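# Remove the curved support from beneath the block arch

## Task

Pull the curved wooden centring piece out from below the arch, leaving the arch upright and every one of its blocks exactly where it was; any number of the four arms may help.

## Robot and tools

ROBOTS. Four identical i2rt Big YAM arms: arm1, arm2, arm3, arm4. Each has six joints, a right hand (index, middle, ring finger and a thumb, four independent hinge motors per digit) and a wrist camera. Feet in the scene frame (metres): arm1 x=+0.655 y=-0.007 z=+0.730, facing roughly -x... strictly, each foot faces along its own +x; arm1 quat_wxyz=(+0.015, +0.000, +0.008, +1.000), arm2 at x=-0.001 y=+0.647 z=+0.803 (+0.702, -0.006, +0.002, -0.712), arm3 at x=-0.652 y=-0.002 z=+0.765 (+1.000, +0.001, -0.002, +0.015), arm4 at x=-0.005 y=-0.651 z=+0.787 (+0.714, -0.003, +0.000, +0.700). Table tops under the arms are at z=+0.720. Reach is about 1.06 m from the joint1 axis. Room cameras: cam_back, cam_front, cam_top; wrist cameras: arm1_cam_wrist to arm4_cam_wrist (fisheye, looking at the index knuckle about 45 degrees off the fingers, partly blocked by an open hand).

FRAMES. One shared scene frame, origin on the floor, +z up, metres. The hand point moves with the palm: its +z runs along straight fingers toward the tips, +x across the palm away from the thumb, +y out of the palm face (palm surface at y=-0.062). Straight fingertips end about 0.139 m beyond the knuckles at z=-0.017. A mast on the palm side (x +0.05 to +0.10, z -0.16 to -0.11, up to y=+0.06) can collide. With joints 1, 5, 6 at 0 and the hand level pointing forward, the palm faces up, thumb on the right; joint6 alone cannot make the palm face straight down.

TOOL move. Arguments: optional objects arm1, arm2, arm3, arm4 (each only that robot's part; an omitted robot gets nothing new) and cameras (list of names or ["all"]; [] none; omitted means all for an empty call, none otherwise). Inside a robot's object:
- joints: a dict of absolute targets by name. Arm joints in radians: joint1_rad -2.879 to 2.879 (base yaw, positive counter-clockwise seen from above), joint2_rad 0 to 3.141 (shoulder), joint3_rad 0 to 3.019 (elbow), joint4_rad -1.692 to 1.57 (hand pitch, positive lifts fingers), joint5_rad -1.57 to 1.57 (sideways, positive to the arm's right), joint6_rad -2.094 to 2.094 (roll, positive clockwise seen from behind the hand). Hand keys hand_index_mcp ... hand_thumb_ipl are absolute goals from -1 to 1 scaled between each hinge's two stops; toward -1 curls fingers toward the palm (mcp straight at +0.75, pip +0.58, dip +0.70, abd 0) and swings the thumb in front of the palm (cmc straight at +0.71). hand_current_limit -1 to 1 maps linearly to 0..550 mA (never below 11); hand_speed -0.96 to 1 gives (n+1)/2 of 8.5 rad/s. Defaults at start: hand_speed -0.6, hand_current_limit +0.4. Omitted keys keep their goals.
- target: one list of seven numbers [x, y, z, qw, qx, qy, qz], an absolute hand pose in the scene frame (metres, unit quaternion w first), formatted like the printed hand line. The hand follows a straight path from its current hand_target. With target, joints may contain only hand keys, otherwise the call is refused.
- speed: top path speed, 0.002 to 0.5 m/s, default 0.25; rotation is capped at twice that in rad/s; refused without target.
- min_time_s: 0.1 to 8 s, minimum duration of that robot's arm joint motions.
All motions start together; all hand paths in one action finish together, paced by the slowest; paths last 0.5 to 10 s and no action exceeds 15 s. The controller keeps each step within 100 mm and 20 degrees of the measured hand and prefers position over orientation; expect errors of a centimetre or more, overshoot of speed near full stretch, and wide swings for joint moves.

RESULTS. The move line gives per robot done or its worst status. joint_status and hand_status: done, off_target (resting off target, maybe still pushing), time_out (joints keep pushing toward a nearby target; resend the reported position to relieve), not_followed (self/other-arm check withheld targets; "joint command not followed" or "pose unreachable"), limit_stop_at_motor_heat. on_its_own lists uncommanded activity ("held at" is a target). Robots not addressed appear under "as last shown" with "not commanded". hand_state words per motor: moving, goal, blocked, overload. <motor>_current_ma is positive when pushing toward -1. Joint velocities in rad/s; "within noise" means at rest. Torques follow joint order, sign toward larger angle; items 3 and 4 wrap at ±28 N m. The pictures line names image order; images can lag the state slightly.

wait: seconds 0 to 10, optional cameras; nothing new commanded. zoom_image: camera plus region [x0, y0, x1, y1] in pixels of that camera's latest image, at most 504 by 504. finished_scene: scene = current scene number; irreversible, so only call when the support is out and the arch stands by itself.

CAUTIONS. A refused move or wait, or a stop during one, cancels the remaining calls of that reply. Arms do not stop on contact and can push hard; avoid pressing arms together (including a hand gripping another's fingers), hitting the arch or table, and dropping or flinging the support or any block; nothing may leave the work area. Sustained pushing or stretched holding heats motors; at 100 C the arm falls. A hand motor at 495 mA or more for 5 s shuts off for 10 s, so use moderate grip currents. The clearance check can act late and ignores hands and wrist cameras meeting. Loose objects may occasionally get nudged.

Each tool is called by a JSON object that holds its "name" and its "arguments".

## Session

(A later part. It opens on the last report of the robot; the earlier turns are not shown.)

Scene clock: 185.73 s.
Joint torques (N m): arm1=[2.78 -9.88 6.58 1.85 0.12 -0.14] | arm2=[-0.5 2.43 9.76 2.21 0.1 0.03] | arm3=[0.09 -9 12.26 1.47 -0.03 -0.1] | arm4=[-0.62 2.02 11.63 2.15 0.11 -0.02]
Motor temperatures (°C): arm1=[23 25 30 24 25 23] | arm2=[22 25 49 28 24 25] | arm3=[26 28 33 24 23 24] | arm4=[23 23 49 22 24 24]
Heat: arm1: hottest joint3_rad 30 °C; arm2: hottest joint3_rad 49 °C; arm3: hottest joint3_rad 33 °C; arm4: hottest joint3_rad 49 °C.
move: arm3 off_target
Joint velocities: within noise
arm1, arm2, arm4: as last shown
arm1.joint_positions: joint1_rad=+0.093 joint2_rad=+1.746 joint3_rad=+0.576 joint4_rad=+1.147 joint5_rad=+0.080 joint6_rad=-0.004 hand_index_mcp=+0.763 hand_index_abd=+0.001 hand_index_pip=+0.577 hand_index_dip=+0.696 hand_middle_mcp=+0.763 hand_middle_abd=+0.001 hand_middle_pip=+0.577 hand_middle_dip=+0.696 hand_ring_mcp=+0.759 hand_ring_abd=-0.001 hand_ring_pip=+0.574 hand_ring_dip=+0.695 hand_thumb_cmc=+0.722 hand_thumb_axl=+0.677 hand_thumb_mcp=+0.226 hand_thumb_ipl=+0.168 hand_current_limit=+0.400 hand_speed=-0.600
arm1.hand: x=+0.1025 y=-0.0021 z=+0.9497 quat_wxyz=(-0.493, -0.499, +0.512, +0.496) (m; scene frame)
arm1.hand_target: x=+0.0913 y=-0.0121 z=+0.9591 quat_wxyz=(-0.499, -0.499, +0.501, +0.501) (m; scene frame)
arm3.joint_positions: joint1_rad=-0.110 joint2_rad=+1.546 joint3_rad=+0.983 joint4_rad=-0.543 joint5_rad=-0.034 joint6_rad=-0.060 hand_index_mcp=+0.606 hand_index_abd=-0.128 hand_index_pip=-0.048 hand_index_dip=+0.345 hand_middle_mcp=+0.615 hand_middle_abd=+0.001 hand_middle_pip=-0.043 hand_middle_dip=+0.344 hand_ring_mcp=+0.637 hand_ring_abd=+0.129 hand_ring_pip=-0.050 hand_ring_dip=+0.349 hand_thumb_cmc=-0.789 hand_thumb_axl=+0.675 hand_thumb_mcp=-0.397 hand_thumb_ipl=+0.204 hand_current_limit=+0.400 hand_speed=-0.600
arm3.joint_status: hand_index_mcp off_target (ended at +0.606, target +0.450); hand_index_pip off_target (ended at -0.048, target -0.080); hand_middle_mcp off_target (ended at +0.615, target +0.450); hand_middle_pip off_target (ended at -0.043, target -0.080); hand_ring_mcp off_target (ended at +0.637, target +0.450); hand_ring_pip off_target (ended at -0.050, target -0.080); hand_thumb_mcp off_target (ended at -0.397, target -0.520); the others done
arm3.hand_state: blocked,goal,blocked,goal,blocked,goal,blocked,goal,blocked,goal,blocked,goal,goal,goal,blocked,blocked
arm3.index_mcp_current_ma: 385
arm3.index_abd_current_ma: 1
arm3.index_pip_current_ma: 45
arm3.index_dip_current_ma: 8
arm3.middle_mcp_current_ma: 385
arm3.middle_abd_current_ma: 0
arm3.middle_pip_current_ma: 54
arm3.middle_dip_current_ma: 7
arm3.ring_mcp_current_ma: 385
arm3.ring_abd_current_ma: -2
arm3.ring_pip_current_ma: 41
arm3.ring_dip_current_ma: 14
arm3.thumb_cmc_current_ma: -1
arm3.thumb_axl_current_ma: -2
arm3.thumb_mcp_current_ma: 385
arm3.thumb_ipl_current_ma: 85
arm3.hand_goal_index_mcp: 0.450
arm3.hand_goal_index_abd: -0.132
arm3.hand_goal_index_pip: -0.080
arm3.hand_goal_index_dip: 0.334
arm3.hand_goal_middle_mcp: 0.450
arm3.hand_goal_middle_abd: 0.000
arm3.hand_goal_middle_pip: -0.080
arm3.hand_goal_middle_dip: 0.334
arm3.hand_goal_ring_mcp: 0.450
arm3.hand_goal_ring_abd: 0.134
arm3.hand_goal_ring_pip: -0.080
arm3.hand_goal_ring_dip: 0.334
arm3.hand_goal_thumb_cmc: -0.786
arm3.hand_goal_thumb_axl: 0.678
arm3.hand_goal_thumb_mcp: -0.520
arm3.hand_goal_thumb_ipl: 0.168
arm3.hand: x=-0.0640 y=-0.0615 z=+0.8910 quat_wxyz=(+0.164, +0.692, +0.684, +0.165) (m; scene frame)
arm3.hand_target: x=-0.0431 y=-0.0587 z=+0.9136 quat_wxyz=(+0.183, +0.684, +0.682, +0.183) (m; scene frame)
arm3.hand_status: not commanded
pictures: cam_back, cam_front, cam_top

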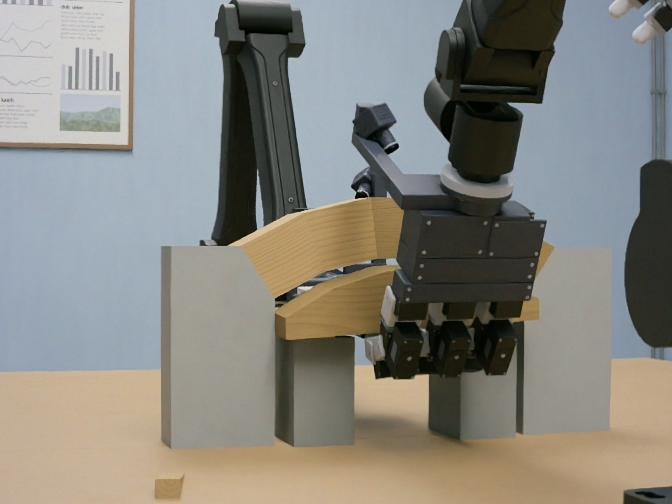

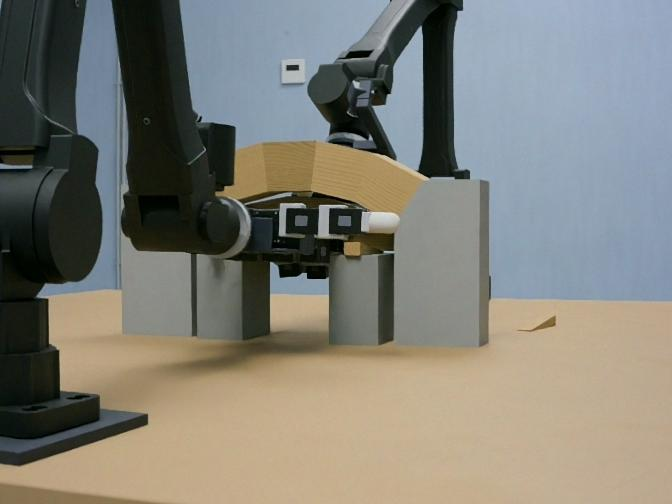

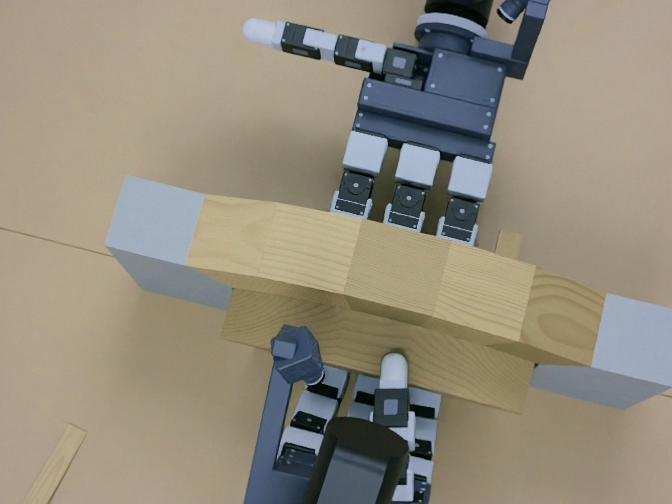

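{"name": "move", "arguments": {"arm3": {"target": [-0.193, -0.058, 0.922, 0.1833, 0.6842, 0.6818, 0.1827], "speed": 0.07}, "cameras": ["cam_top", "cam_back"]}}

Scene clock: 195.53 s.
Joint torques (N m): arm1=[2.9 -10.05 6.28 1.92 0.12 -0.14] | arm2=[-0.62 2.43 9.78 2.19 0.11 0.03] | arm3=[-1.55 -7.24 10.44 1.02 -0.25 -0.25] | arm4=[-0.85 2.32 11.71 2.25 0.11 -0.03]
Motor temperatures (°C): arm1=[23 25 30 24 25 23] | arm2=[22 25 49 28 24 25] | arm3=[26 28 33 24 23 24] | arm4=[23 23 49 22 24 24]
Heat: arm1: hottest joint3_rad 30 °C; arm2: hottest joint3_rad 49 °C; arm3: hottest joint3_rad 33 °C; arm4: hottest joint3_rad 49 °C.
move: arm3 off_target
Joint velocities: within noise
arm1, arm2, arm4: as last shown
arm1.joint_positions: joint1_rad=+0.093 joint2_rad=+1.747 joint3_rad=+0.580 joint4_rad=+1.145 joint5_rad=+0.080 joint6_rad=-0.004 hand_index_mcp=+0.763 hand_index_abd=+0.001 hand_index_pip=+0.577 hand_index_dip=+0.696 hand_middle_mcp=+0.763 hand_middle_abd=+0.001 hand_middle_pip=+0.577 hand_middle_dip=+0.696 hand_ring_mcp=+0.762 hand_ring_abd=-0.001 hand_ring_pip=+0.576 hand_ring_dip=+0.695 hand_thumb_cmc=+0.722 hand_thumb_axl=+0.677 hand_thumb_mcp=+0.226 hand_thumb_ipl=+0.168 hand_current_limit=+0.400 hand_speed=-0.600
arm1.ring_mcp_current_ma: 11
arm1.ring_abd_current_ma: 0
arm1.ring_pip_current_ma: 0
arm1.hand: x=+0.1011 y=-0.0022 z=+0.9501 quat_wxyz=(-0.493, -0.499, +0.512, +0.496) (m; scene frame)
arm1.hand_target: x=+0.0914 y=-0.0120 z=+0.9590 quat_wxyz=(-0.499, -0.499, +0.501, +0.501) (m; scene frame)
arm3.joint_positions: joint1_rad=-0.123 joint2_rad=+1.172 joint3_rad=+0.642 joint4_rad=-0.582 joint5_rad=-0.043 joint6_rad=-0.075 hand_index_mcp=+0.578 hand_index_abd=-0.122 hand_index_pip=-0.017 hand_index_dip=+0.365 hand_middle_mcp=+0.583 hand_middle_abd=-0.002 hand_middle_pip=-0.024 hand_middle_dip=+0.358 hand_ring_mcp=+0.596 hand_ring_abd=+0.122 hand_ring_pip=-0.039 hand_ring_dip=+0.360 hand_thumb_cmc=-0.776 hand_thumb_axl=+0.687 hand_thumb_mcp=-0.397 hand_thumb_ipl=+0.208 hand_current_limit=+0.400 hand_speed=-0.600
arm3.joint_status: not commanded
arm3.hand_state: blocked,goal,blocked,blocked,blocked,goal,blocked,blocked,blocked,goal,blocked,blocked,goal,goal,blocked,blocked
arm3.index_mcp_current_ma: 385
arm3.index_abd_current_ma: 6
arm3.index_pip_current_ma: 126
arm3.index_dip_current_ma: 42
arm3.middle_mcp_current_ma: 385
arm3.middle_abd_current_ma: 0
arm3.middle_pip_current_ma: 105
arm3.middle_dip_current_ma: 29
arm3.ring_mcp_current_ma: 385
arm3.ring_abd_current_ma: -8
arm3.ring_pip_current_ma: 65
arm3.ring_dip_current_ma: 33
arm3.thumb_cmc_current_ma: 7
arm3.thumb_axl_current_ma: 9
arm3.thumb_mcp_current_ma: 385
arm3.thumb_ipl_current_ma: 97
arm3.hand_goal_index_mcp: 0.450
arm3.hand_goal_index_abd: -0.132
arm3.hand_goal_index_pip: -0.080
arm3.hand_goal_index_dip: 0.334
arm3.hand_goal_middle_mcp: 0.450
arm3.hand_goal_middle_abd: 0.000
arm3.hand_goal_middle_pip: -0.080
arm3.hand_goal_middle_dip: 0.334
arm3.hand_goal_ring_mcp: 0.450
arm3.hand_goal_ring_abd: 0.134
arm3.hand_goal_ring_pip: -0.080
arm3.hand_goal_ring_dip: 0.334
arm3.hand_goal_thumb_cmc: -0.786
arm3.hand_goal_thumb_axl: 0.678
arm3.hand_goal_thumb_mcp: -0.520
arm3.hand_goal_thumb_ipl: 0.168
arm3.on_its_own: hand_index_mcp moved -0.028 toward your old target +0.450; hand_middle_mcp moved -0.032 toward your old target +0.450; hand_ring_mcp moved -0.040 toward your old target +0.450
arm3.hand: x=-0.2015 y=-0.0537 z=+0.8952 quat_wxyz=(+0.161, +0.691, +0.685, +0.165) (m; scene frame)
arm3.hand_target: x=-0.1935 y=-0.0580 z=+0.9217 quat_wxyz=(+0.183, +0.684, +0.682, +0.182) (m; scene frame)
arm3.hand_status: off_target (0.028 m and 3.4 deg from the pose sent, 0.133 m and 3.1 deg at the start)
pictures: cam_back, cam_top

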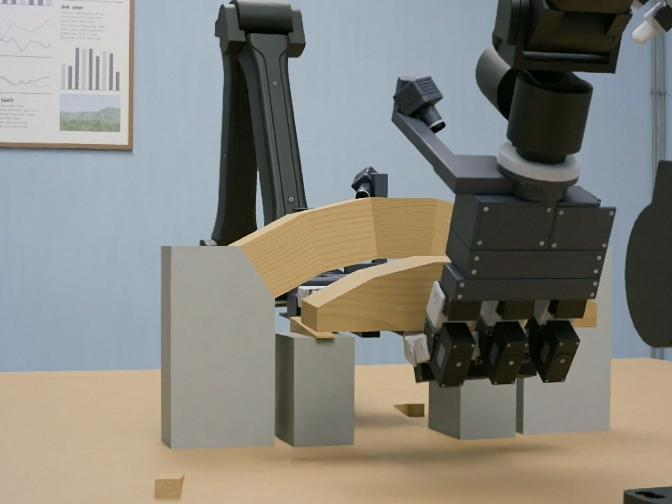

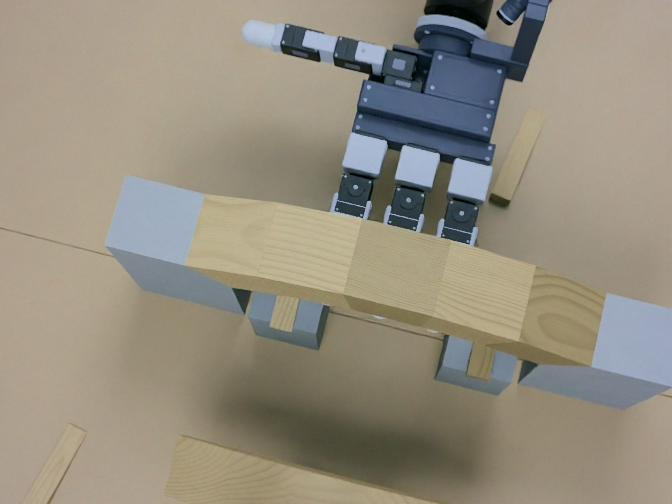

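{"name": "move", "arguments": {"arm3": {"target": [-0.236, -0.0585, 0.845, 0.0628, 0.7056, 0.7032, 0.0615], "speed": 0.1}, "arm1": {"target": [0.24, -0.005, 0.962, 0.4991, 0.4991, -0.5009, -0.5009], "speed": 0.12}, "cameras": ["cam_back"]}}

Scene clock: 208.47 s.
Joint torques (N m): arm1=[2.67 -6.59 2.97 2.89 0.18 -0.13] | arm2=[-0.5 2.43 9.77 2.25 0.11 0.03] | arm3=[-1.44 -5.77 11.45 0.01 0.04 -0.26] | arm4=[-0.91 1.96 11.56 2.22 0.09 -0.04]
Motor temperatures (°C): arm1=[23 25 30 24 25 23] | arm2=[22 25 49 28 24 25] | arm3=[26 28 34 24 23 24] | arm4=[23 23 50 22 24 24]
Heat: arm1: hottest joint3_rad 30 °C; arm2: hottest joint3_rad 49 °C; arm3: hottest joint3_rad 34 °C; arm4: hottest joint3_rad 50 °C.
move: arm1 off_target; arm3 off_target
Joint velocities: within noise
arm1.joint_positions: joint1_rad=+0.112 joint2_rad=+1.507 joint3_rad=+0.209 joint4_rad=+1.266 joint5_rad=+0.098 joint6_rad=-0.005 hand_index_mcp=+0.761 hand_index_abd=+0.001 hand_index_pip=+0.576 hand_index_dip=+0.696 hand_middle_mcp=+0.763 hand_middle_abd=+0.001 hand_middle_pip=+0.577 hand_middle_dip=+0.696 hand_ring_mcp=+0.763 hand_ring_abd=-0.001 hand_ring_pip=+0.576 hand_ring_dip=+0.695 hand_thumb_cmc=+0.722 hand_thumb_axl=+0.677 hand_thumb_mcp=+0.226 hand_thumb_ipl=+0.168 hand_current_limit=+0.400 hand_speed=-0.600
arm1.joint_status: not commanded
arm1.hand_state: goal,goal,goal,goal,goal,goal,goal,goal,goal,goal,goal,goal,goal,goal,goal,goal
arm1.index_mcp_current_ma: 9
arm1.index_abd_current_ma: 1
arm1.index_pip_current_ma: 0
arm1.index_dip_current_ma: 0
arm1.middle_mcp_current_ma: 13
arm1.middle_abd_current_ma: 1
arm1.middle_pip_current_ma: 0
arm1.middle_dip_current_ma: 0
arm1.ring_mcp_current_ma: 12
arm1.ring_abd_current_ma: 0
arm1.ring_pip_current_ma: 0
arm1.ring_dip_current_ma: -1
arm1.thumb_cmc_current_ma: 9
arm1.thumb_axl_current_ma: 0
arm1.thumb_mcp_current_ma: 0
arm1.thumb_ipl_current_ma: 0
arm1.hand_goal_index_mcp: 0.754
arm1.hand_goal_index_abd: 0.000
arm1.hand_goal_index_pip: 0.576
arm1.hand_goal_index_dip: 0.696
arm1.hand_goal_middle_mcp: 0.754
arm1.hand_goal_middle_abd: 0.000
arm1.hand_goal_middle_pip: 0.576
arm1.hand_goal_middle_dip: 0.696
arm1.hand_goal_ring_mcp: 0.754
arm1.hand_goal_ring_abd: 0.000
arm1.hand_goal_ring_pip: 0.576
arm1.hand_goal_ring_dip: 0.696
arm1.hand_goal_thumb_cmc: 0.714
arm1.hand_goal_thumb_axl: 0.678
arm1.hand_goal_thumb_mcp: 0.226
arm1.hand_goal_thumb_ipl: 0.168
arm1.hand: x=+0.2370 y=+0.0015 z=+0.9522 quat_wxyz=(-0.490, -0.502, +0.514, +0.494) (m; scene frame)
arm1.hand_target: x=+0.2401 y=-0.0048 z=+0.9618 quat_wxyz=(-0.499, -0.499, +0.501, +0.501) (m; scene frame)
arm1.hand_status: off_target (0.012 m and 2.0 deg from the pose sent, 0.139 m and 1.6 deg at the start)
arm2, arm4: as last shown
arm3.joint_positions: joint1_rad=-0.123 joint2_rad=+1.262 joint3_rad=+0.642 joint4_rad=-0.836 joint5_rad=-0.016 joint6_rad=-0.086 hand_index_mcp=+0.578 hand_index_abd=-0.122 hand_index_pip=-0.011 hand_index_dip=+0.368 hand_middle_mcp=+0.572 hand_middle_abd=-0.003 hand_middle_pip=-0.021 hand_middle_dip=+0.360 hand_ring_mcp=+0.573 hand_ring_abd=+0.121 hand_ring_pip=-0.039 hand_ring_dip=+0.360 hand_thumb_cmc=-0.766 hand_thumb_axl=+0.698 hand_thumb_mcp=-0.397 hand_thumb_ipl=+0.208 hand_current_limit=+0.400 hand_speed=-0.600
arm3.joint_status: not commanded
arm3.hand_state: blocked,goal,blocked,blocked,blocked,goal,blocked,blocked,blocked,goal,blocked,blocked,goal,goal,blocked,blocked
arm3.index_mcp_current_ma: 385
arm3.index_abd_current_ma: 6
arm3.index_pip_current_ma: 143
arm3.index_dip_current_ma: 50
arm3.middle_mcp_current_ma: 378
arm3.middle_abd_current_ma: -1
arm3.middle_pip_current_ma: 113
arm3.middle_dip_current_ma: 32
arm3.ring_mcp_current_ma: 383
arm3.ring_abd_current_ma: -9
arm3.ring_pip_current_ma: 65
arm3.ring_dip_current_ma: 33
arm3.thumb_cmc_current_ma: 22
arm3.thumb_axl_current_ma: 28
arm3.thumb_mcp_current_ma: 385
arm3.thumb_ipl_current_ma: 97
arm3.hand_goal_index_mcp: 0.450
arm3.hand_goal_index_abd: -0.132
arm3.hand_goal_index_pip: -0.080
arm3.hand_goal_index_dip: 0.334
arm3.hand_goal_middle_mcp: 0.450
arm3.hand_goal_middle_abd: 0.000
arm3.hand_goal_middle_pip: -0.080
arm3.hand_goal_middle_dip: 0.334
arm3.hand_goal_ring_mcp: 0.450
arm3.hand_goal_ring_abd: 0.134
arm3.hand_goal_ring_pip: -0.080
arm3.hand_goal_ring_dip: 0.334
arm3.hand_goal_thumb_cmc: -0.786
arm3.hand_goal_thumb_axl: 0.678
arm3.hand_goal_thumb_mcp: -0.520
arm3.hand_goal_thumb_ipl: 0.168
arm3.on_its_own: hand_ring_mcp moved -0.024 toward your old target +0.450
arm3.hand: x=-0.2591 y=-0.0522 z=+0.8203 quat_wxyz=(+0.040, +0.708, +0.704, +0.044) (m; scene frame)
arm3.hand_target: x=-0.2374 y=-0.0584 z=+0.8454 quat_wxyz=(+0.063, +0.706, +0.703, +0.061) (m; scene frame)
arm3.hand_status: off_target (0.034 m and 3.3 deg from the pose sent, 0.061 m and 16.6 deg at the start)
pictures: cam_back

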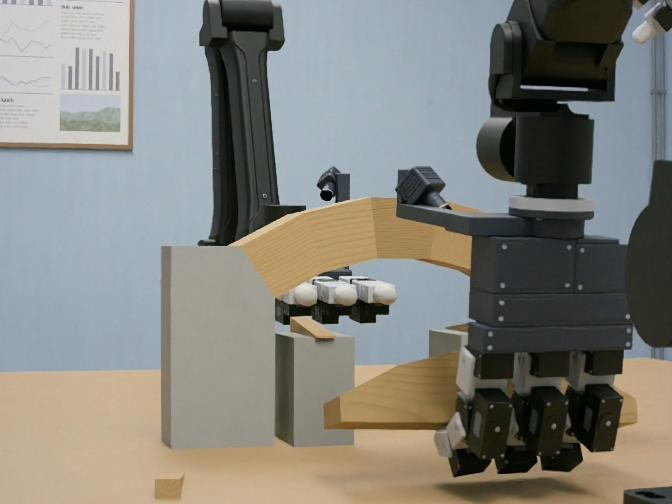

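{"name": "move", "arguments": {"arm3": {"target": [-0.236, -0.0585, 0.806, 0.0628, 0.7056, 0.7032, 0.0615], "speed": 0.05}, "cameras": ["cam_back"]}}

{"name": "zoom_image", "arguments": {"camera": "cam_back", "region": [280, 300, 660, 504]}}

Scene clock: 215.17 s.
Joint torques (N m): arm1=[2.78 -6.53 2.92 2.92 0.18 -0.13] | arm2=[-0.5 2.43 9.77 2.21 0.11 0.03] | arm3=[-1.38 -4.6 7.36 1.35 -0.15 -0.25] | arm4=[-0.5 2.37 11.67 2.29 0.11 -0.04]
Motor temperatures (°C): arm1=[23 25 29 25 25 23] | arm2=[22 25 49 28 24 25] | arm3=[26 28 34 24 23 24] | arm4=[23 23 50 22 24 24]
Heat: arm1: hottest joint3_rad 29 °C; arm2: hottest joint3_rad 49 °C; arm3: hottest joint3_rad 34 °C; arm4: hottest joint3_rad 50 °C.
move: arm3 done
Joint velocities: within noise
arm1: as last shown
arm2.joint_positions: joint1_rad=-0.424 joint2_rad=+0.625 joint3_rad=+1.380 joint4_rad=-1.167 joint5_rad=+0.021 joint6_rad=+1.113 hand_index_mcp=+0.755 hand_index_abd=+0.001 hand_index_pip=+0.577 hand_index_dip=+0.696 hand_middle_mcp=+0.755 hand_middle_abd=+0.001 hand_middle_pip=+0.577 hand_middle_dip=+0.696 hand_ring_mcp=+0.755 hand_ring_abd=+0.001 hand_ring_pip=+0.577 hand_ring_dip=+0.696 hand_thumb_cmc=+0.715 hand_thumb_axl=+0.677 hand_thumb_mcp=+0.226 hand_thumb_ipl=+0.168 hand_current_limit=+0.400 hand_speed=-0.600
arm2.joint_status: not commanded
arm2.hand_state: goal,goal,goal,goal,goal,goal,goal,goal,goal,goal,goal,goal,goal,goal,goal,goal
arm2.index_mcp_current_ma: 0
arm2.index_abd_current_ma: 0
arm2.index_pip_current_ma: 0
arm2.index_dip_current_ma: 0
arm2.middle_mcp_current_ma: 0
arm2.middle_abd_current_ma: 0
arm2.middle_pip_current_ma: 0
arm2.middle_dip_current_ma: 0
arm2.ring_mcp_current_ma: 0
arm2.ring_abd_current_ma: 0
arm2.ring_pip_current_ma: 0
arm2.ring_dip_current_ma: 0
arm2.thumb_cmc_current_ma: 0
arm2.thumb_axl_current_ma: 0
arm2.thumb_mcp_current_ma: 0
arm2.thumb_ipl_current_ma: 0
arm2.hand_goal_index_mcp: 0.754
arm2.hand_goal_index_abd: 0.000
arm2.hand_goal_index_pip: 0.576
arm2.hand_goal_index_dip: 0.696
arm2.hand_goal_middle_mcp: 0.754
arm2.hand_goal_middle_abd: 0.000
arm2.hand_goal_middle_pip: 0.576
arm2.hand_goal_middle_dip: 0.696
arm2.hand_goal_ring_mcp: 0.754
arm2.hand_goal_ring_abd: 0.000
arm2.hand_goal_ring_pip: 0.576
arm2.hand_goal_ring_dip: 0.696
arm2.hand_goal_thumb_cmc: 0.714
arm2.hand_goal_thumb_axl: 0.678
arm2.hand_goal_thumb_mcp: 0.226
arm2.hand_goal_thumb_ipl: 0.168
arm2.hand: x=-0.1886 y=+0.4486 z=+1.3925 quat_wxyz=(+0.525, +0.593, -0.587, +0.171) (m; scene frame)
arm2.hand_target: x=-0.1869 y=+0.4521 z=+1.4041 quat_wxyz=(+0.534, +0.588, -0.582, +0.175) (m; scene frame)
arm2.hand_status: not commanded
arm3.joint_positions: joint1_rad=-0.124 joint2_rad=+1.321 joint3_rad=+0.640 joint4_rad=-0.727 joint5_rad=-0.011 joint6_rad=-0.086 hand_index_mcp=+0.578 hand_index_abd=-0.122 hand_index_pip=-0.011 hand_index_dip=+0.372 hand_middle_mcp=+0.570 hand_middle_abd=-0.003 hand_middle_pip=-0.021 hand_middle_dip=+0.360 hand_ring_mcp=+0.571 hand_ring_abd=+0.121 hand_ring_pip=-0.039 hand_ring_dip=+0.360 hand_thumb_cmc=-0.765 hand_thumb_axl=+0.699 hand_thumb_mcp=-0.397 hand_thumb_ipl=+0.208 hand_current_limit=+0.400 hand_speed=-0.600
arm3.joint_status: not commanded
arm3.hand_state: blocked,goal,blocked,blocked,blocked,goal,blocked,blocked,blocked,goal,blocked,blocked,blocked,blocked,blocked,blocked
arm3.index_mcp_current_ma: 385
arm3.index_abd_current_ma: 6
arm3.index_pip_current_ma: 144
arm3.index_dip_current_ma: 59
arm3.middle_mcp_current_ma: 370
arm3.middle_abd_current_ma: -1
arm3.middle_pip_current_ma: 114
arm3.middle_dip_current_ma: 33
arm3.ring_mcp_current_ma: 374
arm3.ring_abd_current_ma: -9
arm3.ring_pip_current_ma: 65
arm3.ring_dip_current_ma: 33
arm3.thumb_cmc_current_ma: 23
arm3.thumb_axl_current_ma: 30
arm3.thumb_mcp_current_ma: 385
arm3.thumb_ipl_current_ma: 97
arm3.hand_goal_index_mcp: 0.450
arm3.hand_goal_index_abd: -0.132
arm3.hand_goal_index_pip: -0.080
arm3.hand_goal_index_dip: 0.334
arm3.hand_goal_middle_mcp: 0.450
arm3.hand_goal_middle_abd: 0.000
arm3.hand_goal_middle_pip: -0.080
arm3.hand_goal_middle_dip: 0.334
arm3.hand_goal_ring_mcp: 0.450
arm3.hand_goal_ring_abd: 0.134
arm3.hand_goal_ring_pip: -0.080
arm3.hand_goal_ring_dip: 0.334
arm3.hand_goal_thumb_cmc: -0.786
arm3.hand_goal_thumb_axl: 0.678
arm3.hand_goal_thumb_mcp: -0.520
arm3.hand_goal_thumb_ipl: 0.168
arm3.hand: x=-0.2393 y=-0.0549 z=+0.8099 quat_wxyz=(+0.060, +0.707, +0.702, +0.058) (m; scene frame)
arm3.hand_target: x=-0.2362 y=-0.0585 z=+0.8061 quat_wxyz=(+0.063, +0.706, +0.703, +0.061) (m; scene frame)
arm3.hand_status: done (0.006 m and 0.6 deg from the pose sent, 0.028 m and 3.3 deg at the start)
arm4.joint_positions: joint1_rad=-0.645 joint2_rad=+0.632 joint3_rad=+1.316 joint4_rad=-1.349 joint5_rad=+0.066 joint6_rad=+1.131 hand_index_mcp=+0.754 hand_index_abd=+0.000 hand_index_pip=+0.577 hand_index_dip=+0.696 hand_middle_mcp=+0.754 hand_middle_abd=+0.000 hand_middle_pip=+0.577 hand_middle_dip=+0.696 hand_ring_mcp=+0.754 hand_ring_abd=+0.000 hand_ring_pip=+0.577 hand_ring_dip=+0.696 hand_thumb_cmc=+0.714 hand_thumb_axl=+0.677 hand_thumb_mcp=+0.225 hand_thumb_ipl=+0.168 hand_current_limit=+0.400 hand_speed=-0.600
arm4.joint_status: not commanded
arm4.hand_state: goal,goal,goal,goal,goal,goal,goal,goal,goal,goal,goal,goal,goal,goal,goal,goal
arm4.index_mcp_current_ma: 0
arm4.index_abd_current_ma: 0
arm4.index_pip_current_ma: 2
arm4.index_dip_current_ma: 0
arm4.middle_mcp_current_ma: 0
arm4.middle_abd_current_ma: 0
arm4.middle_pip_current_ma: 2
arm4.middle_dip_current_ma: 0
arm4.ring_mcp_current_ma: 0
arm4.ring_abd_current_ma: 0
arm4.ring_pip_current_ma: 2
arm4.ring_dip_current_ma: 0
arm4.thumb_cmc_current_ma: 1
arm4.thumb_axl_current_ma: -2
arm4.thumb_mcp_current_ma: -2
arm4.thumb_ipl_current_ma: -1
arm4.hand_goal_index_mcp: 0.754
arm4.hand_goal_index_abd: 0.000
arm4.hand_goal_index_pip: 0.576
arm4.hand_goal_index_dip: 0.696
arm4.hand_goal_middle_mcp: 0.754
arm4.hand_goal_middle_abd: 0.000
arm4.hand_goal_middle_pip: 0.576
arm4.hand_goal_middle_dip: 0.696
arm4.hand_goal_ring_mcp: 0.754
arm4.hand_goal_ring_abd: 0.000
arm4.hand_goal_ring_pip: 0.576
arm4.hand_goal_ring_dip: 0.696
arm4.hand_goal_thumb_cmc: 0.714
arm4.hand_goal_thumb_axl: 0.678
arm4.hand_goal_thumb_mcp: 0.226
arm4.hand_goal_thumb_ipl: 0.168
arm4.hand: x=+0.2259 y=-0.5104 z=+1.3005 quat_wxyz=(-0.070, +0.711, +0.550, +0.432) (m; scene frame)
arm4.hand_target: x=+0.2246 y=-0.5120 z=+1.3144 quat_wxyz=(-0.073, +0.706, +0.545, +0.446) (m; scene frame)
arm4.hand_status: not commanded
pictures: cam_back

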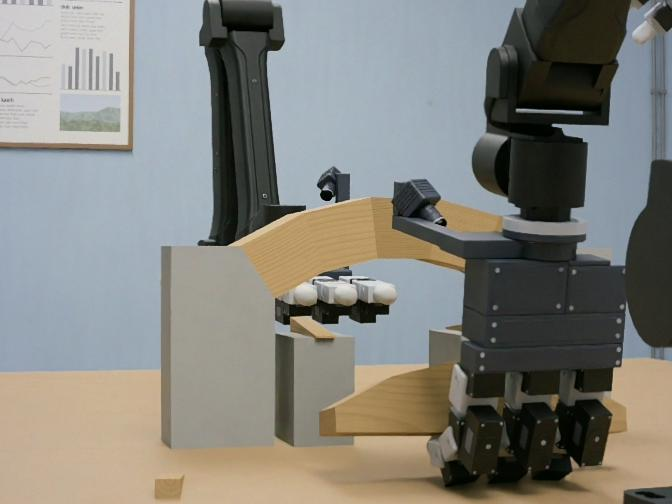

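Scaled by 1.326 from the camera's 672x504 image, which has a finer 960x720 frame.

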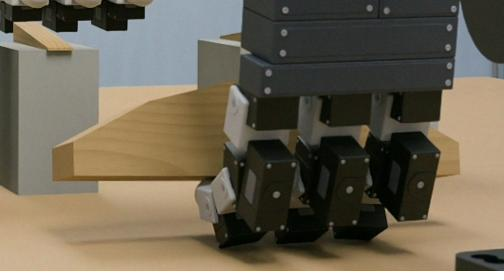

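{"name": "move", "arguments": {"arm3": {"target": [-0.234, -0.0585, 0.795, 0.0628, 0.7056, 0.7032, 0.0615], "speed": 0.05}}}

{"name": "move", "arguments": {"arm3": {"joints": {"hand_speed": -0.85, "hand_thumb_mcp": -0.32, "hand_index_mcp": 0.58, "hand_middle_mcp": 0.575, "hand_ring_mcp": 0.575}}, "cameras": ["cam_back", "arm3_cam_wrist"]}}

Scene clock: 222.77 s.
Joint torques (N m): arm1=[2.67 -6.59 2.95 2.92 0.18 -0.14] | arm2=[-0.62 2.43 9.77 2.21 0.12 0.02] | arm3=[-1.26 -3.72 6.61 1.24 -0.16 -0.24] | arm4=[-0.85 2.37 11.62 2.18 0.09 -0.02]
Motor temperatures (°C): arm1=[23 24 29 25 25 23] | arm2=[22 25 50 28 24 25] | arm3=[26 28 33 24 23 24] | arm4=[23 23 50 23 24 24]
Heat: arm1: hottest joint3_rad 29 °C; arm2: hottest joint3_rad 50 °C; arm3: hottest joint3_rad 33 °C; arm4: hottest joint3_rad 50 °C.
move: arm3 off_target
Joint velocities: within noise
arm1, arm2, arm4: as last shown
arm3.joint_positions: joint1_rad=-0.124 joint2_rad=+1.335 joint3_rad=+0.640 joint4_rad=-0.685 joint5_rad=-0.011 joint6_rad=-0.086 hand_index_mcp=+0.576 hand_index_abd=-0.122 hand_index_pip=-0.011 hand_index_dip=+0.376 hand_middle_mcp=+0.567 hand_middle_abd=-0.004 hand_middle_pip=-0.020 hand_middle_dip=+0.361 hand_ring_mcp=+0.567 hand_ring_abd=+0.120 hand_ring_pip=-0.039 hand_ring_dip=+0.361 hand_thumb_cmc=-0.765 hand_thumb_axl=+0.700 hand_thumb_mcp=-0.397 hand_thumb_ipl=+0.209 hand_current_limit=+0.400 hand_speed=-0.600
arm3.joint_status: not commanded
arm3.hand_state: blocked,goal,blocked,blocked,blocked,goal,blocked,blocked,blocked,goal,blocked,blocked,blocked,blocked,blocked,blocked
arm3.index_mcp_current_ma: 385
arm3.index_abd_current_ma: 6
arm3.index_pip_current_ma: 144
arm3.index_dip_current_ma: 67
arm3.middle_mcp_current_ma: 358
arm3.middle_abd_current_ma: -1
arm3.middle_pip_current_ma: 115
arm3.middle_dip_current_ma: 34
arm3.ring_mcp_current_ma: 357
arm3.ring_abd_current_ma: -10
arm3.ring_pip_current_ma: 65
arm3.ring_dip_current_ma: 34
arm3.thumb_cmc_current_ma: 24
arm3.thumb_axl_current_ma: 33
arm3.thumb_mcp_current_ma: 385
arm3.thumb_ipl_current_ma: 101
arm3.hand_goal_index_mcp: 0.450
arm3.hand_goal_index_abd: -0.132
arm3.hand_goal_index_pip: -0.080
arm3.hand_goal_index_dip: 0.334
arm3.hand_goal_middle_mcp: 0.450
arm3.hand_goal_middle_abd: 0.000
arm3.hand_goal_middle_pip: -0.080
arm3.hand_goal_middle_dip: 0.334
arm3.hand_goal_ring_mcp: 0.450
arm3.hand_goal_ring_abd: 0.134
arm3.hand_goal_ring_pip: -0.080
arm3.hand_goal_ring_dip: 0.334
arm3.hand_goal_thumb_cmc: -0.786
arm3.hand_goal_thumb_axl: 0.678
arm3.hand_goal_thumb_mcp: -0.520
arm3.hand_goal_thumb_ipl: 0.168
arm3.hand: x=-0.2309 y=-0.0557 z=+0.8100 quat_wxyz=(+0.071, +0.706, +0.702, +0.067) (m; scene frame)
arm3.hand_target: x=-0.2347 y=-0.0584 z=+0.7955 quat_wxyz=(+0.063, +0.706, +0.703, +0.061) (m; scene frame)
arm3.hand_status: off_target (0.016 m and 1.1 deg from the pose sent, 0.016 m and 0.5 deg at the start)
pictures: none

Scene clock: 223.63 s.
Joint torques (N m): arm1=[2.73 -6.59 2.93 2.91 0.18 -0.13] | arm2=[-0.5 2.49 9.77 2.19 0.11 0.03] | arm3=[-1.49 -3.84 6.65 1.13 -0.12 -0.24] | arm4=[-0.62 2.26 11.67 2.22 0.08 -0.04]
Motor temperatures (°C): arm1=[23 24 29 25 25 23] | arm2=[22 25 50 28 24 25] | arm3=[26 28 33 24 23 24] | arm4=[23 23 50 23 24 24]
Heat: arm1: hottest joint3_rad 29 °C; arm2: hottest joint3_rad 50 °C; arm3: hottest joint3_rad 33 °C; arm4: hottest joint3_rad 50 °C.
move: arm3 done
Joint velocities: within noise
arm1, arm2, arm4: as last shown
arm3.joint_positions: joint1_rad=-0.124 joint2_rad=+1.336 joint3_rad=+0.640 joint4_rad=-0.682 joint5_rad=-0.012 joint6_rad=-0.087 hand_index_mcp=+0.596 hand_index_abd=-0.126 hand_index_pip=-0.056 hand_index_dip=+0.364 hand_middle_mcp=+0.590 hand_middle_abd=-0.003 hand_middle_pip=-0.052 hand_middle_dip=+0.346 hand_ring_mcp=+0.586 hand_ring_abd=+0.122 hand_ring_pip=-0.062 hand_ring_dip=+0.361 hand_thumb_cmc=-0.777 hand_thumb_axl=+0.686 hand_thumb_mcp=-0.319 hand_thumb_ipl=+0.174 hand_current_limit=+0.400 hand_speed=-0.850
arm3.joint_status: all done
arm3.hand_state: goal,goal,blocked,blocked,goal,goal,blocked,goal,goal,goal,goal,blocked,goal,goal,goal,goal
arm3.index_mcp_current_ma: 16
arm3.index_abd_current_ma: 2
arm3.index_pip_current_ma: 29
arm3.index_dip_current_ma: 41
arm3.middle_mcp_current_ma: 13
arm3.middle_abd_current_ma: -1
arm3.middle_pip_current_ma: 36
arm3.middle_dip_current_ma: 10
arm3.ring_mcp_current_ma: 8
arm3.ring_abd_current_ma: -8
arm3.ring_pip_current_ma: 18
arm3.ring_dip_current_ma: 34
arm3.thumb_cmc_current_ma: 7
arm3.thumb_axl_current_ma: 7
arm3.thumb_mcp_current_ma: 0
arm3.thumb_ipl_current_ma: 5
arm3.hand_goal_index_mcp: 0.580
arm3.hand_goal_index_abd: -0.132
arm3.hand_goal_index_pip: -0.080
arm3.hand_goal_index_dip: 0.334
arm3.hand_goal_middle_mcp: 0.576
arm3.hand_goal_middle_abd: 0.000
arm3.hand_goal_middle_pip: -0.080
arm3.hand_goal_middle_dip: 0.334
arm3.hand_goal_ring_mcp: 0.576
arm3.hand_goal_ring_abd: 0.134
arm3.hand_goal_ring_pip: -0.080
arm3.hand_goal_ring_dip: 0.334
arm3.hand_goal_thumb_cmc: -0.786
arm3.hand_goal_thumb_axl: 0.678
arm3.hand_goal_thumb_mcp: -0.320
arm3.hand_goal_thumb_ipl: 0.168
arm3.on_its_own: hand_index_pip moved -0.045 toward your old target -0.080; hand_middle_pip moved -0.032 toward your old target -0.080; hand_ring_pip moved -0.024 to your old target -0.080
arm3.hand: x=-0.2303 y=-0.0555 z=+0.8098 quat_wxyz=(+0.071, +0.706, +0.702, +0.068) (m; scene frame)
arm3.hand_target: x=-0.2347 y=-0.0584 z=+0.7955 quat_wxyz=(+0.063, +0.706, +0.703, +0.061) (m; scene frame)
arm3.hand_status: not commanded
pictures: arm3_cam_wrist, cam_back
camera_calibration:
arm3_cam_wrist: T_world_to_cam=[[0.570606, -0.815984, 0.0926263, 0.0511372], [-0.658941, -0.387612, 0.644635, -0.747857], [-0.490108, -0.428867, -0.758859, 0.598956], [0, 0, 0, 1]] pos_world=[-0.228419, 0.00872152, 0.931881]

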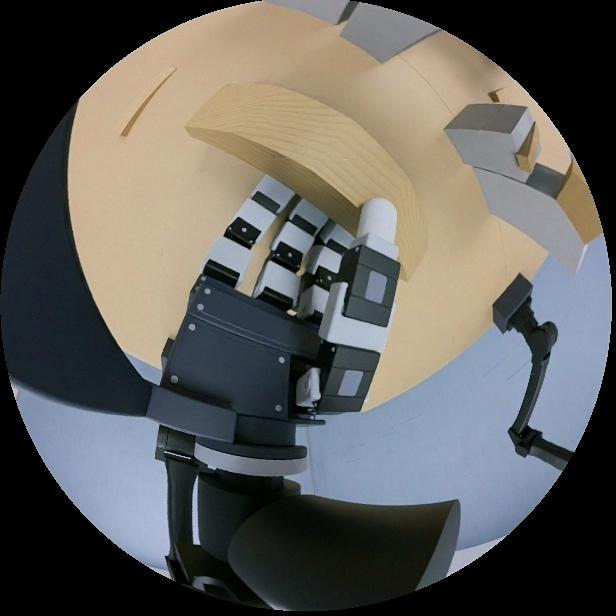

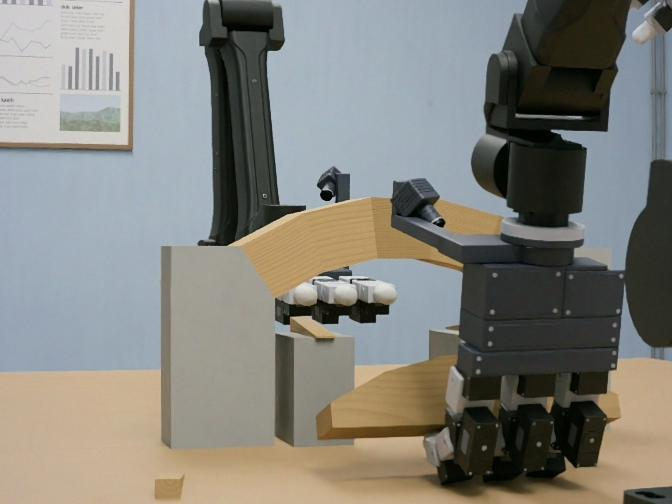

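{"name": "move", "arguments": {"arm3": {"joints": {"hand_index_mcp": 0.72, "hand_middle_mcp": 0.72, "hand_ring_mcp": 0.72, "hand_thumb_mcp": -0.22}}, "cameras": ["cam_back", "arm3_cam_wrist"]}}

{"name": "zoom_image", "arguments": {"camera": "cam_back", "region": [280, 300, 660, 504]}}

Scene clock: 232.60 s.
Joint torques (N m): arm1=[2.73 -6.59 2.92 2.92 0.18 -0.14] | arm2=[-0.56 2.37 9.77 2.19 0.11 0.03] | arm3=[-1.38 -3.72 6.71 0.24 -0.01 -0.24] | arm4=[-0.85 2.26 11.6 2.26 0.08 -0.02]
Motor temperatures (°C): arm1=[23 24 29 25 25 23] | arm2=[22 25 50 28 24 25] | arm3=[26 28 32 24 23 24] | arm4=[23 23 50 23 24 24]
Heat: arm1: hottest joint3_rad 29 °C; arm2: hottest joint3_rad 50 °C; arm3: hottest joint3_rad 32 °C; arm4: hottest joint3_rad 50 °C.
move: arm3 off_target
Joint velocities: within noise
arm1, arm2, arm4: as last shown
arm3.joint_positions: joint1_rad=-0.124 joint2_rad=+1.334 joint3_rad=+0.640 joint4_rad=-0.661 joint5_rad=-0.015 joint6_rad=-0.087 hand_index_mcp=+0.683 hand_index_abd=-0.127 hand_index_pip=-0.091 hand_index_dip=+0.338 hand_middle_mcp=+0.683 hand_middle_abd=-0.003 hand_middle_pip=-0.090 hand_middle_dip=+0.337 hand_ring_mcp=+0.671 hand_ring_abd=+0.123 hand_ring_pip=-0.094 hand_ring_dip=+0.338 hand_thumb_cmc=-0.783 hand_thumb_axl=+0.680 hand_thumb_mcp=-0.231 hand_thumb_ipl=+0.169 hand_current_limit=+0.400 hand_speed=-0.850
arm3.joint_status: hand_index_mcp off_target (ended at +0.683, target +0.720); hand_middle_mcp off_target (ended at +0.683, target +0.720); hand_ring_mcp off_target (ended at +0.671, target +0.720); the others done
arm3.hand_state: blocked,goal,goal,goal,blocked,goal,goal,goal,blocked,goal,goal,goal,goal,goal,goal,goal
arm3.index_mcp_current_ma: -61
arm3.index_abd_current_ma: 2
arm3.index_pip_current_ma: -8
arm3.index_dip_current_ma: 2
arm3.middle_mcp_current_ma: -60
arm3.middle_abd_current_ma: -1
arm3.middle_pip_current_ma: -7
arm3.middle_dip_current_ma: 1
arm3.ring_mcp_current_ma: -93
arm3.ring_abd_current_ma: -7
arm3.ring_pip_current_ma: -12
arm3.ring_dip_current_ma: 2
arm3.thumb_cmc_current_ma: 1
arm3.thumb_axl_current_ma: 1
arm3.thumb_mcp_current_ma: -12
arm3.thumb_ipl_current_ma: 0
arm3.hand_goal_index_mcp: 0.720
arm3.hand_goal_index_abd: -0.132
arm3.hand_goal_index_pip: -0.080
arm3.hand_goal_index_dip: 0.334
arm3.hand_goal_middle_mcp: 0.720
arm3.hand_goal_middle_abd: 0.000
arm3.hand_goal_middle_pip: -0.080
arm3.hand_goal_middle_dip: 0.334
arm3.hand_goal_ring_mcp: 0.720
arm3.hand_goal_ring_abd: 0.134
arm3.hand_goal_ring_pip: -0.080
arm3.hand_goal_ring_dip: 0.334
arm3.hand_goal_thumb_cmc: -0.786
arm3.hand_goal_thumb_axl: 0.678
arm3.hand_goal_thumb_mcp: -0.220
arm3.hand_goal_thumb_ipl: 0.168
arm3.on_its_own: hand_index_pip moved -0.035 to your old target -0.080; hand_middle_pip moved -0.037 to your old target -0.080
arm3.hand: x=-0.2256 y=-0.0554 z=+0.8134 quat_wxyz=(+0.079, +0.705, +0.701, +0.077) (m; scene frame)
arm3.hand_target: x=-0.2347 y=-0.0584 z=+0.7956 quat_wxyz=(+0.063, +0.706, +0.703, +0.061) (m; scene frame)
arm3.hand_status: not commanded
pictures: arm3_cam_wrist, cam_back
camera_calibration:
arm3_cam_wrist: T_world_to_cam=[[0.568886, -0.815709, 0.104822, 0.037863], [-0.673153, -0.388616, 0.629161, -0.737674], [-0.472476, -0.428482, -0.770175, 0.617312], [0, 0, 0, 1]] pos_world=[-0.226441, 0.00872074, 0.935585]

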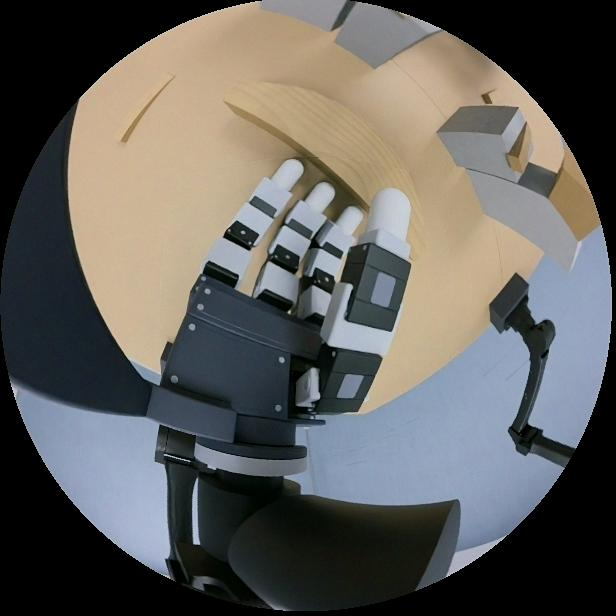

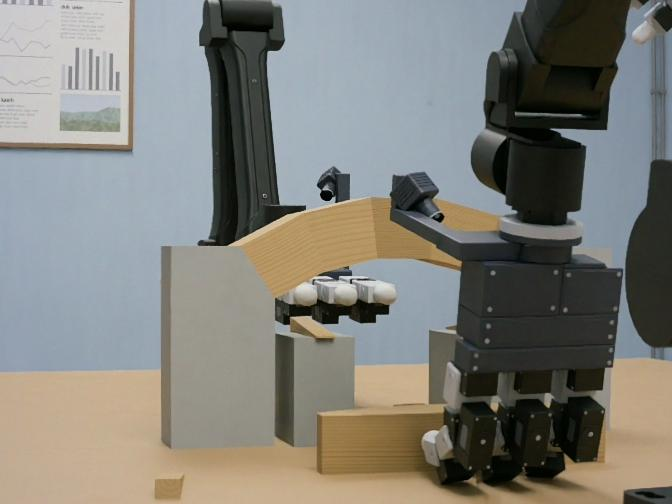

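Scaled by 1.326 from the camera's 672x504 image, which has a finer 960x720 frame.

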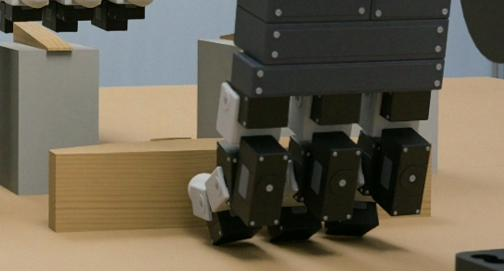

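{"name": "move", "arguments": {"arm3": {"target": [-0.295, -0.055, 0.865, 0.0628, 0.7056, 0.7032, 0.0615], "speed": 0.2}, "cameras": ["cam_back", "cam_top"]}}

Scene clock: 237.73 s.
Joint torques (N m): arm1=[2.78 -6.59 2.92 2.92 0.18 -0.13] | arm2=[-0.62 2.49 9.76 2.22 0.11 0.04] | arm3=[-1.44 -2.67 9.02 -0.31 -0.08 -0.25] | arm4=[-0.38 2.49 11.75 2.22 0.09 -0.02]
Motor temperatures (°C): arm1=[23 24 28 25 25 23] | arm2=[22 25 50 28 24 25] | arm3=[26 28 32 24 23 24] | arm4=[23 23 50 23 24 24]
Heat: arm1: hottest joint3_rad 28 °C; arm2: hottest joint3_rad 50 °C; arm3: hottest joint3_rad 32 °C; arm4: hottest joint3_rad 50 °C.
move: arm3 done
Joint velocities: within noise
arm1, arm2, arm4: as last shown
arm3.joint_positions: joint1_rad=-0.134 joint2_rad=+1.032 joint3_rad=+0.592 joint4_rad=-0.946 joint5_rad=-0.016 joint6_rad=-0.097 hand_index_mcp=+0.721 hand_index_abd=-0.128 hand_index_pip=-0.081 hand_index_dip=+0.338 hand_middle_mcp=+0.721 hand_middle_abd=-0.003 hand_middle_pip=-0.080 hand_middle_dip=+0.337 hand_ring_mcp=+0.721 hand_ring_abd=+0.129 hand_ring_pip=-0.080 hand_ring_dip=+0.338 hand_thumb_cmc=-0.784 hand_thumb_axl=+0.680 hand_thumb_mcp=-0.230 hand_thumb_ipl=+0.169 hand_current_limit=+0.400 hand_speed=-0.850
arm3.joint_status: not commanded
arm3.hand_state: goal,goal,goal,goal,goal,goal,goal,goal,goal,goal,goal,goal,goal,goal,goal,goal
arm3.index_mcp_current_ma: 0
arm3.index_abd_current_ma: 1
arm3.index_pip_current_ma: 0
arm3.index_dip_current_ma: 2
arm3.middle_mcp_current_ma: 0
arm3.middle_abd_current_ma: -1
arm3.middle_pip_current_ma: 0
arm3.middle_dip_current_ma: 1
arm3.ring_mcp_current_ma: 0
arm3.ring_abd_current_ma: -2
arm3.ring_pip_current_ma: 0
arm3.ring_dip_current_ma: 2
arm3.thumb_cmc_current_ma: 1
arm3.thumb_axl_current_ma: 1
arm3.thumb_mcp_current_ma: -11
arm3.thumb_ipl_current_ma: 0
arm3.hand_goal_index_mcp: 0.720
arm3.hand_goal_index_abd: -0.132
arm3.hand_goal_index_pip: -0.080
arm3.hand_goal_index_dip: 0.334
arm3.hand_goal_middle_mcp: 0.720
arm3.hand_goal_middle_abd: 0.000
arm3.hand_goal_middle_pip: -0.080
arm3.hand_goal_middle_dip: 0.334
arm3.hand_goal_ring_mcp: 0.720
arm3.hand_goal_ring_abd: 0.134
arm3.hand_goal_ring_pip: -0.080
arm3.hand_goal_ring_dip: 0.334
arm3.hand_goal_thumb_cmc: -0.786
arm3.hand_goal_thumb_axl: 0.678
arm3.hand_goal_thumb_mcp: -0.220
arm3.hand_goal_thumb_ipl: 0.168
arm3.on_its_own: hand_index_mcp moved +0.038 to your old target +0.720; hand_middle_mcp moved +0.038 to your old target +0.720; hand_ring_mcp moved +0.050 to your old target +0.720
arm3.hand: x=-0.2938 y=-0.0520 z=+0.8666 quat_wxyz=(+0.067, +0.706, +0.702, +0.066) (m; scene frame)
arm3.hand_target: x=-0.2950 y=-0.0549 z=+0.8650 quat_wxyz=(+0.063, +0.706, +0.703, +0.062) (m; scene frame)
arm3.hand_status: done (0.004 m and 0.8 deg from the pose sent, 0.087 m and 2.5 deg at the start)
pictures: cam_back, cam_top

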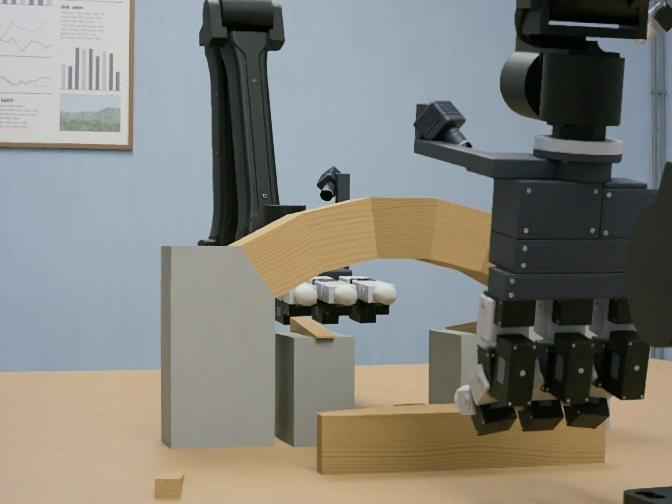

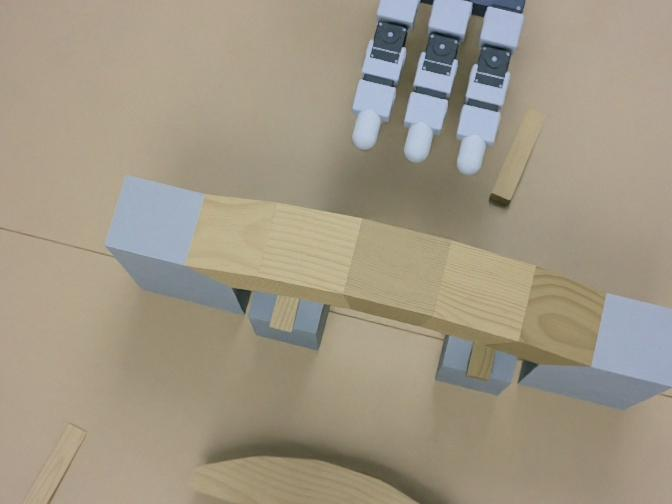

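Arch corners are unchanged, the support is out and resting on the table, and no robot is touching anything.

{"name": "finished_scene", "arguments": {"scene": 2}}

The scene is finished: the task was done.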